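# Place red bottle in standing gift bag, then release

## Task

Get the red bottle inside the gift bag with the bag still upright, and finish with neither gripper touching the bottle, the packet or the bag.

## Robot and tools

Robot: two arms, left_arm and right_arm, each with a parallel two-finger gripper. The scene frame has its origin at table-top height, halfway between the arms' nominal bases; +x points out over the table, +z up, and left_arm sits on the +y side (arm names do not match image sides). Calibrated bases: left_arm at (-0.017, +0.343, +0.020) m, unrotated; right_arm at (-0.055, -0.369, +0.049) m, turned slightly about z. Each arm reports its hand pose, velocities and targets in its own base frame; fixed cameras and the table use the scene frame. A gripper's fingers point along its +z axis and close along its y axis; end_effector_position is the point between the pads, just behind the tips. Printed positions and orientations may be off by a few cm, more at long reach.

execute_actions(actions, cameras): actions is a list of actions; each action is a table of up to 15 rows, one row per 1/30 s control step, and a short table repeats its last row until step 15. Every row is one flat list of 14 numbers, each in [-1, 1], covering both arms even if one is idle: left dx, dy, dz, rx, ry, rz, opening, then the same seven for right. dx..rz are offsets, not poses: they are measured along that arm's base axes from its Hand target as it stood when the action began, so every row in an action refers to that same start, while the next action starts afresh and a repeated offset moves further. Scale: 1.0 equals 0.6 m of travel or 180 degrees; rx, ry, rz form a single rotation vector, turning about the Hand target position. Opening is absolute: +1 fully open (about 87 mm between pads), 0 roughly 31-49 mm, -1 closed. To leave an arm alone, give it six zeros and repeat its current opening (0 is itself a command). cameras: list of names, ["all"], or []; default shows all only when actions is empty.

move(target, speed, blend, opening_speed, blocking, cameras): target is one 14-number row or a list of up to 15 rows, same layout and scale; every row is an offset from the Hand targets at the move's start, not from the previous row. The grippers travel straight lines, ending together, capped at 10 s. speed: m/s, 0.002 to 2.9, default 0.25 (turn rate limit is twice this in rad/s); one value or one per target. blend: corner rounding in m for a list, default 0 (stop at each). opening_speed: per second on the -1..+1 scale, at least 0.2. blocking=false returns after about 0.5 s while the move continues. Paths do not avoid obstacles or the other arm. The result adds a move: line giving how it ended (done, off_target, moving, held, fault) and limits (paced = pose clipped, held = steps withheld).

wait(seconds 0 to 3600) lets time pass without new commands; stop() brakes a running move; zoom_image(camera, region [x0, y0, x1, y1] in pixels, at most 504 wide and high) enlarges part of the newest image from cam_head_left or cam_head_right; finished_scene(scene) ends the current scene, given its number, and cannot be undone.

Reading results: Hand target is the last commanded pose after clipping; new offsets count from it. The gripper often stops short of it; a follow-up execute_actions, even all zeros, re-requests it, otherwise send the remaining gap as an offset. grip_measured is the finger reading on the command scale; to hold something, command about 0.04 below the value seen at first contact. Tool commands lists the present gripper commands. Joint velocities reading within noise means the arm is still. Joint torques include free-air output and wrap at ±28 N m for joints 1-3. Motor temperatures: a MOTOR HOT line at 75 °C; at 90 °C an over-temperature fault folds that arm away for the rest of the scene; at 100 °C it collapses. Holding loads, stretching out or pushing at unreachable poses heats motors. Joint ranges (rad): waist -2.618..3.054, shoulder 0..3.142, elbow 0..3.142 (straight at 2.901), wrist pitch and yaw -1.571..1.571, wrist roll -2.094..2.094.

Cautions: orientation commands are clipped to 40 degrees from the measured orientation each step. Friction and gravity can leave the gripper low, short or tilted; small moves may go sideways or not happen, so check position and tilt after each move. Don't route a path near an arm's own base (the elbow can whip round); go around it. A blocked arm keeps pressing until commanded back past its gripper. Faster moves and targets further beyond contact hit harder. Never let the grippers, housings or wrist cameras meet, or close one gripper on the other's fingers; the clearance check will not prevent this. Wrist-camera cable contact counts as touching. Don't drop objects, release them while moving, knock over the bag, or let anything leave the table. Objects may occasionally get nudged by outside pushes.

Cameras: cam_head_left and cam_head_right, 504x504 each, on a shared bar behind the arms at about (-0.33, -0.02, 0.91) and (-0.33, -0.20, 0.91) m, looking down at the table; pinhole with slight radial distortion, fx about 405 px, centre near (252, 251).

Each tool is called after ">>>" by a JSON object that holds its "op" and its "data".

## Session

>>> {"op": "execute_actions", "data": {"actions": []}}

Scene clock: 0.00 s.
left_arm: end_effector_position=(+0.3782, -0.0866, +0.2952) grip_measured=+1.000 end_effector_quat_wxyz=(+0.653, +0.203, +0.729, -0.035) | right_arm: end_effector_position=(+0.3843, +0.1062, +0.2387) grip_measured=+1.000 end_effector_quat_wxyz=(+0.669, -0.162, +0.725, +0.015)
Joint positions: left_arm=[-0.189 1.082 0.942 -0.007 0.135 0.238 1] | right_arm=[0.325 1.131 0.703 0.323 0.082 -0.187 1]
Joint velocities: within noise
Joint torques (N m): no reading
Motor temperatures (°C): left_arm=[32 28 35 30 28 28 29] | right_arm=[27 31 36 32 30 29 27]
Heat: left arm: 35 °C; right arm: 36 °C.
Hand target: left_arm +0.3777, -0.0852, +0.3113; +0.668, +0.199, +0.716, -0.035 | right_arm +0.3846, +0.1101, +0.2574; +0.687, -0.159, +0.709, +0.023
Tool commands: left_gripper/opening=+1.0 right_gripper/opening=+1.0

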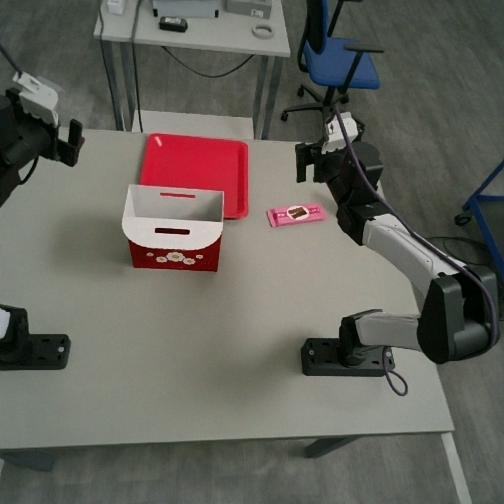

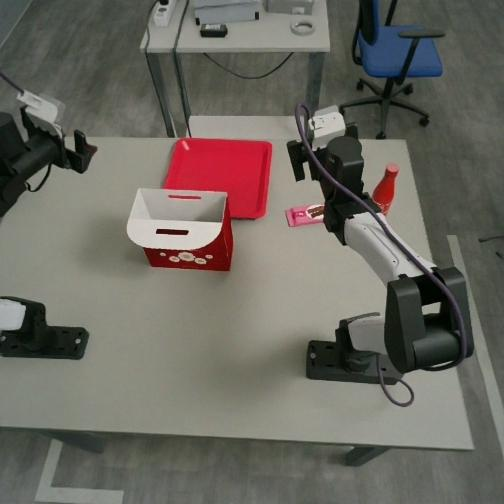

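>>> {"op": "move", "data": {"target": [[0,0,0,0,0,0,1,-0.021,-0.307,0.01,0.0434,0.308,-0.16,0.85],[0,0,0,0,0,0,1,0.111,-0.322,-0.216,0.0434,0.308,-0.16,0.85]], "blend": [0.01,0], "speed": [0.25,0.12], "cameras": ["all"]}}

>>> {"op": "zoom_image", "data": {"camera": "cam_head_left", "region": [290, 100, 450, 260]}}

>>> {"op": "zoom_image", "data": {"camera": "cam_head_left", "region": [110, 150, 250, 290]}}

>>> {"op": "zoom_image", "data": {"camera": "cam_head_right", "region": [110, 150, 250, 290]}}

Scene clock: 26.23 s.
left_arm: end_effector_position=(+0.3782, -0.0866, +0.2952) grip_measured=+1.000 end_effector_quat_wxyz=(+0.653, +0.203, +0.729, -0.035) | right_arm: end_effector_position=(+0.4365, -0.0887, +0.1225) grip_measured=+0.851 end_effector_quat_wxyz=(+0.247, +0.088, +0.964, -0.033)
Joint positions: left_arm=[-0.189 1.082 0.942 -0.007 0.135 0.238 1] | right_arm=[-0.193 1.915 1.671 -0.823 0.015 -0.014 0.925]
Joint torques (N m): left_arm=[-0.32 -3.17 7.45 2.32 0.1 -0.14] | right_arm=[0.53 -9.21 5.08 1.97 0.03 0.14]
Motor temperatures (°C): left_arm=[31 29 40 35 28 28 29] | right_arm=[27 32 41 36 30 29 27]
Heat: left arm: 40 °C; right arm: 41 °C.
Hand target: left_arm +0.3777, -0.0852, +0.3113; +0.668, +0.199, +0.716, -0.035 | right_arm +0.4512, -0.0831, +0.1278; +0.276, +0.089, +0.957, -0.025
Off the commanded pose: left_arm 0.016 m, 2 deg | right_arm 0.017 m, 3 deg.
move: off_target (right_arm)

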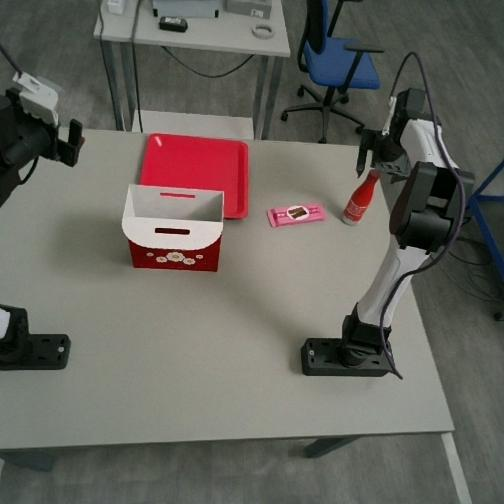

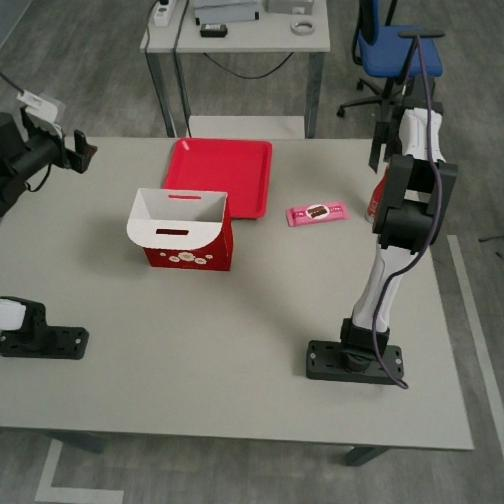

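Scaled by 3.150.

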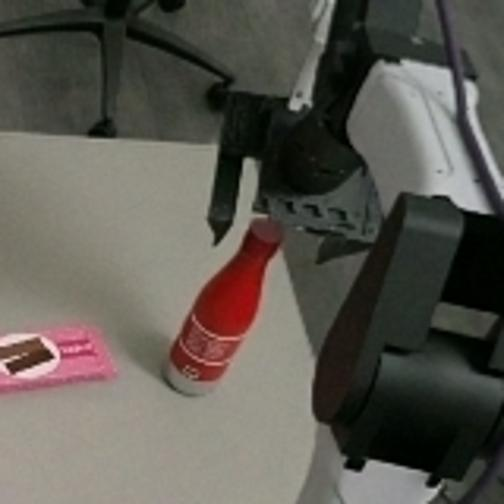

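Scaled by 3.600.

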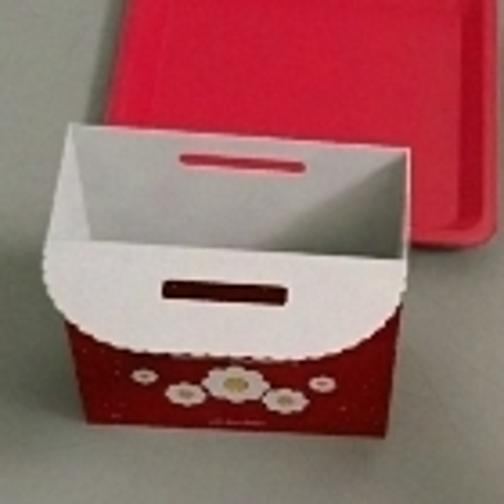

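Scaled by 3.600.

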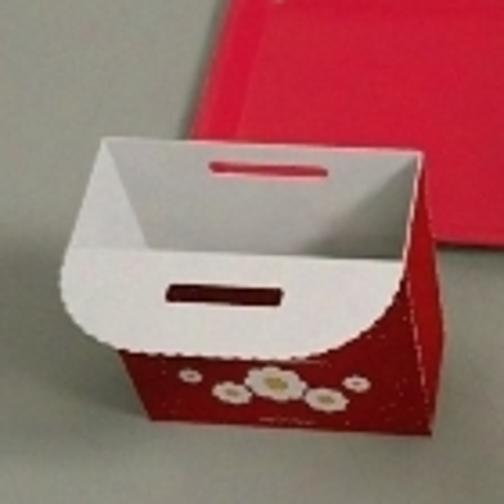

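>>> {"op": "move", "data": {"target": [0,0,0,0,0,0,1,0,0.008,0,0,0,0,-0.5], "opening_speed": 1.2}}

>>> {"op": "move", "data": {"target": [[0,0,0,0,0,0,1,0,-0.008,0.06,0,0,0,-0.5],[0,0,0,0,0,0,1,-0.152,0.014,0.462,-0.034,-0.18,0,-0.5],[0,0,0,0,0,0,1,-0.335,0.497,0.462,0.0446,-0.1837,0.263,-0.5],[0,0,0,0,0,0,1,-0.267,0.77,0.467,0.0687,-0.18,0.341,-0.5]], "blend": [0.015,0.04,0.03,0], "speed": 0.25, "cameras": ["all"]}}

>>> {"op": "zoom_image", "data": {"camera": "cam_head_left", "region": [110, 120, 280, 290]}}

>>> {"op": "zoom_image", "data": {"camera": "cam_head_right", "region": [110, 120, 280, 290]}}

Scene clock: 58.77 s.
left_arm: end_effector_position=(+0.3782, -0.0866, +0.2952) grip_measured=+1.000 end_effector_quat_wxyz=(+0.653, +0.203, +0.729, -0.035) | right_arm: end_effector_position=(+0.4390, -0.0796, +0.1228) grip_measured=-0.269 end_effector_quat_wxyz=(+0.250, +0.090, +0.964, -0.024)
Joint positions: left_arm=[-0.189 1.082 0.942 -0.007 0.135 0.238 1] | right_arm=[-0.178 1.915 1.671 -0.819 0.006 0.007 0.365]
Joint torques (N m): left_arm=[-0.38 -3.17 7.41 2.3 0.09 -0.14] | right_arm=[0.34 -9.43 4.79 1.97 0.1 0.13]
Motor temperatures (°C): left_arm=[31 30 43 37 28 28 29] | right_arm=[27 39 39 37 30 29 27]
Heat: left arm: 43 °C; right arm: 39 °C.
Hand target: left_arm +0.3777, -0.0852, +0.3113; +0.668, +0.199, +0.716, -0.035 | right_arm +0.4512, -0.0783, +0.1278; +0.276, +0.089, +0.957, -0.025
Off the commanded pose: left_arm 0.016 m, 2 deg | right_arm 0.013 m, 3 deg.
move: off_target (right_arm)

Scene clock: 64.73 s.
left_arm: end_effector_position=(+0.3782, -0.0866, +0.2952) grip_measured=+1.000 end_effector_quat_wxyz=(+0.653, +0.203, +0.729, -0.035) | right_arm: end_effector_position=(+0.2954, +0.3823, +0.3792) grip_measured=-0.274 end_effector_quat_wxyz=(+0.455, -0.373, +0.778, +0.219)
Joint positions: left_arm=[-0.189 1.082 0.942 -0.007 0.135 0.238 1] | right_arm=[0.919 1.892 2.412 -1.033 0.02 0.013 0.363]
Joint torques (N m): left_arm=[-0.39 -3.18 7.39 2.31 0.1 -0.14] | right_arm=[0.14 -8.84 8.44 2.17 -0.03 -0.04]
Heat: left arm: 43 °C; right arm: 40 °C.
Hand target: left_arm +0.3777, -0.0852, +0.3113; +0.668, +0.199, +0.716, -0.035 | right_arm +0.2910, +0.3837, +0.4080; +0.483, -0.374, +0.756, +0.238
Off the commanded pose: left_arm 0.016 m, 2 deg | right_arm 0.029 m, 5 deg.
move: off_target (right_arm)

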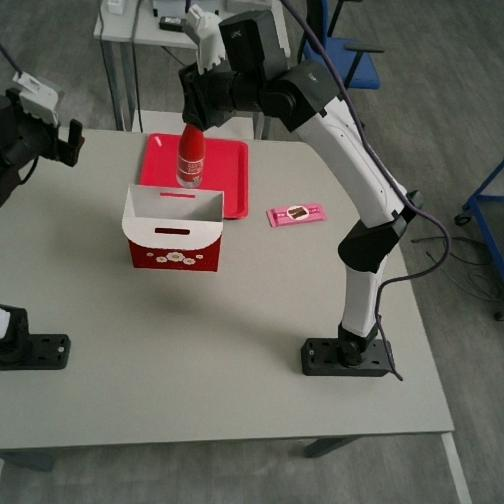

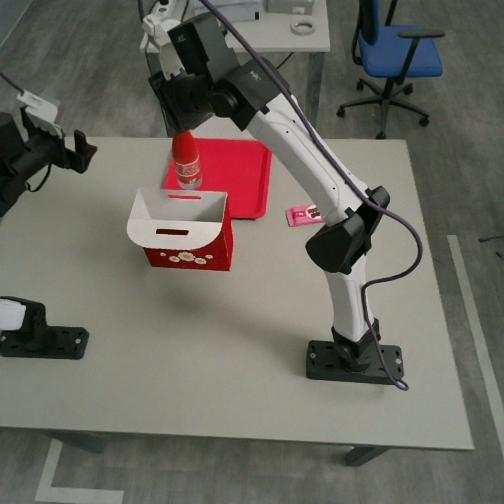

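Scaled by 2.965.

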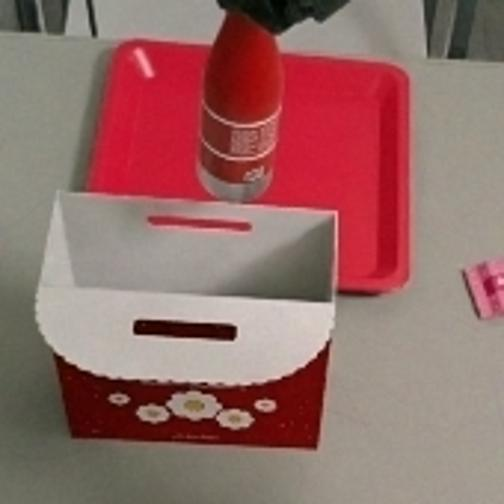

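Scaled by 2.965.

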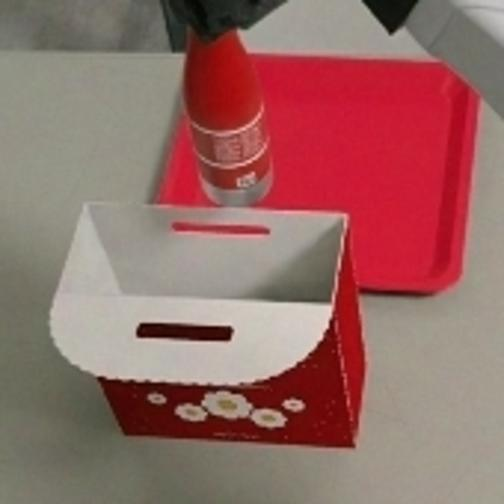

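>>> {"op": "move", "data": {"target": [[0,0,0,0,0,0,1,-0.043,-0.005,0,0,0,0,-0.5],[0,0,0,0,0,0,1,-0.035,0,-0.2,-0.066,0.051,0,-0.5],[0,0,0,0,0,0,1,-0.006,0.004,-0.39,-0.132,0.101,0,-0.5]], "blend": [0.005,0.02,0], "speed": 0.13, "cameras": ["all"]}}

>>> {"op": "zoom_image", "data": {"camera": "cam_head_left", "region": [110, 120, 280, 290]}}

>>> {"op": "zoom_image", "data": {"camera": "cam_head_right", "region": [110, 120, 280, 290]}}

Scene clock: 85.10 s.
left_arm: end_effector_position=(+0.3782, -0.0866, +0.2952) grip_measured=+1.000 end_effector_quat_wxyz=(+0.653, +0.203, +0.729, -0.035) | right_arm: end_effector_position=(+0.2774, +0.3683, +0.1567) grip_measured=-0.274 end_effector_quat_wxyz=(+0.228, -0.422, +0.871, +0.106)
Joint positions: left_arm=[-0.189 1.082 0.942 -0.007 0.135 0.238 1] | right_arm=[0.931 1.987 1.906 -0.981 0.021 0.023 0.363]
Joint torques (N m): left_arm=[-0.38 -3.14 7.39 2.32 0.09 -0.15] | right_arm=[-0.39 -11.08 5.71 2.27 -0.03 -0.06]
Heat: left arm: 44 °C; right arm: 41 °C.
Hand target: left_arm +0.3777, -0.0852, +0.3113; +0.668, +0.199, +0.716, -0.035 | right_arm +0.2874, +0.3861, +0.1740; +0.271, -0.422, +0.854, +0.134
Off the commanded pose: left_arm 0.016 m, 2 deg | right_arm 0.027 m, 6 deg.
move: off_target (right_arm)

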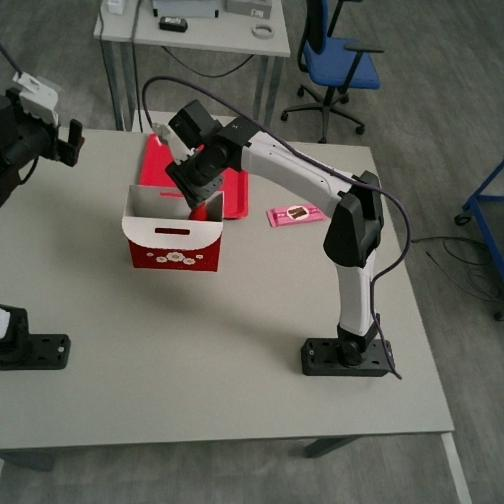

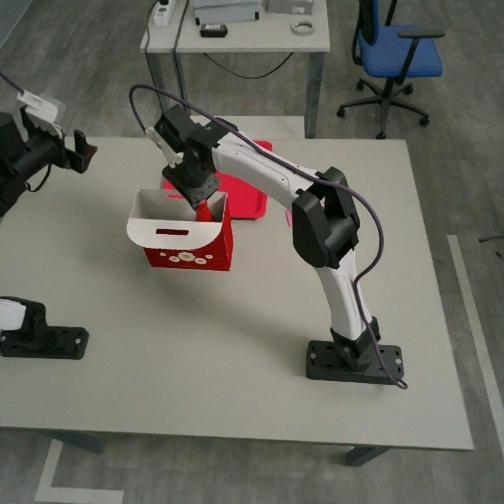

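Scaled by 2.965.

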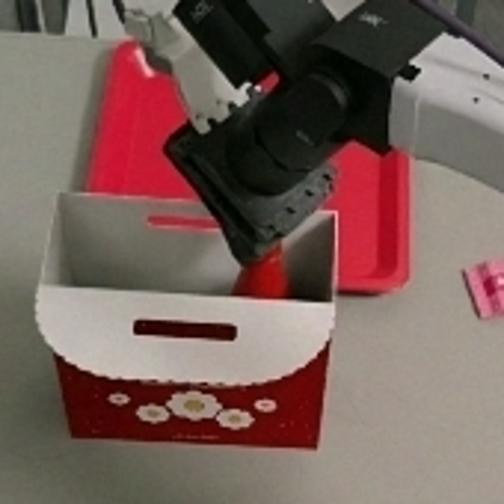

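Scaled by 2.965.

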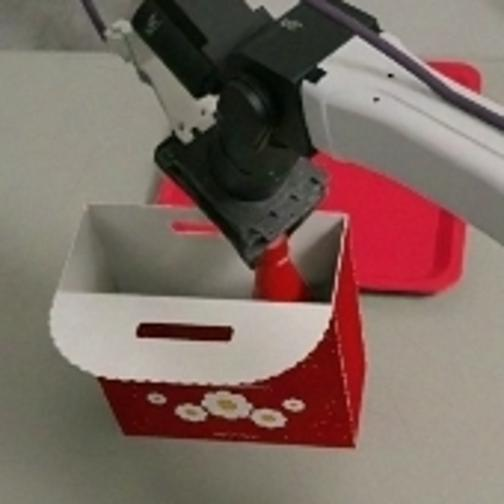

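>>> {"op": "move", "data": {"target": [0,0,0,0,0,0,1,0.003,-0.003,-0.05,0,0,0,-0.5], "speed": 0.08}}

>>> {"op": "move", "data": {"target": [[0,0,0,0,0,0,1,0,0,0,0,0,0,0.35],[0,0,0,0,0,0,1,-0.053,-0.064,0.17,0,0,0,0.35],[0,0,0,0,0,0,1,-0.1,-0.22,0.25,0,0,0,0.35]], "opening_speed": 0.8, "blend": [0,0.02,0], "speed": [0.1,0.15,0.25], "cameras": ["all"]}}

Scene clock: 92.53 s.
left_arm: end_effector_position=(+0.3782, -0.0866, +0.2952) grip_measured=+1.000 end_effector_quat_wxyz=(+0.653, +0.203, +0.729, -0.035) | right_arm: end_effector_position=(+0.2812, +0.3729, +0.1254) grip_measured=-0.275 end_effector_quat_wxyz=(+0.233, -0.423, +0.869, +0.110)
Joint positions: left_arm=[-0.189 1.082 0.942 -0.007 0.135 0.238 1] | right_arm=[0.93 1.987 1.777 -0.839 0.018 0.02 0.362]
Joint torques (N m): left_arm=[-0.31 -3.14 7.38 2.32 0.09 -0.13] | right_arm=[-0.61 -12.6 4.85 2.15 -0.03 -0.05]
Heat: left arm: 44 °C; right arm: 43 °C.
Hand target: left_arm +0.3777, -0.0852, +0.3113; +0.668, +0.199, +0.716, -0.035 | right_arm +0.2892, +0.3843, +0.1440; +0.271, -0.422, +0.854, +0.134
Off the commanded pose: left_arm 0.016 m, 2 deg | right_arm 0.023 m, 5 deg.
move: off_target (right_arm)

Scene clock: 96.80 s.
left_arm: end_effector_position=(+0.3782, -0.0866, +0.2952) grip_measured=+1.000 end_effector_quat_wxyz=(+0.653, +0.203, +0.729, -0.035) | right_arm: end_effector_position=(+0.2385, +0.2559, +0.2881) grip_measured=+0.350 end_effector_quat_wxyz=(+0.276, -0.417, +0.857, +0.124)
Joint positions: left_arm=[-0.189 1.082 0.942 -0.007 0.135 0.238 1] | right_arm=[0.812 1.607 1.949 -1.3 -0.037 -0.082 0.675]
Joint torques (N m): left_arm=[-0.35 -3.17 7.41 2.32 0.09 -0.15] | right_arm=[-0.49 -6.93 5.14 1.22 -0.07 -0.05]
Heat: left arm: 44 °C; right arm: 43 °C.
Hand target: left_arm +0.3777, -0.0852, +0.3113; +0.668, +0.199, +0.716, -0.035 | right_arm +0.2292, +0.2523, +0.2940; +0.271, -0.422, +0.854, +0.134
Off the commanded pose: left_arm 0.016 m, 2 deg | right_arm 0.012 m, 1 deg.
move: off_target (right_arm)

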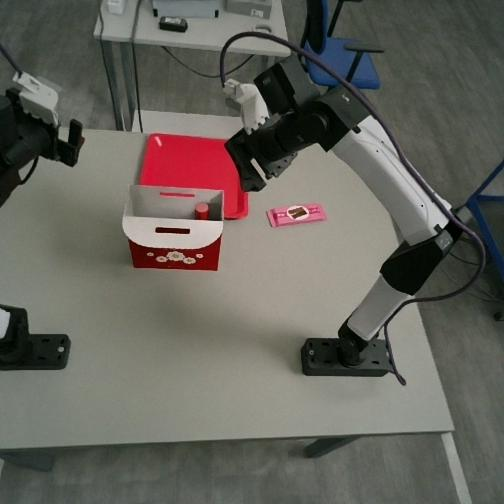

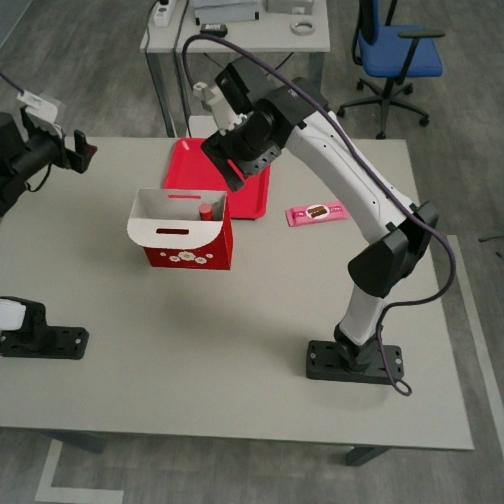

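>>> {"op": "finished_scene", "data": {"scene": 3}}

The scene is finished: the task was done.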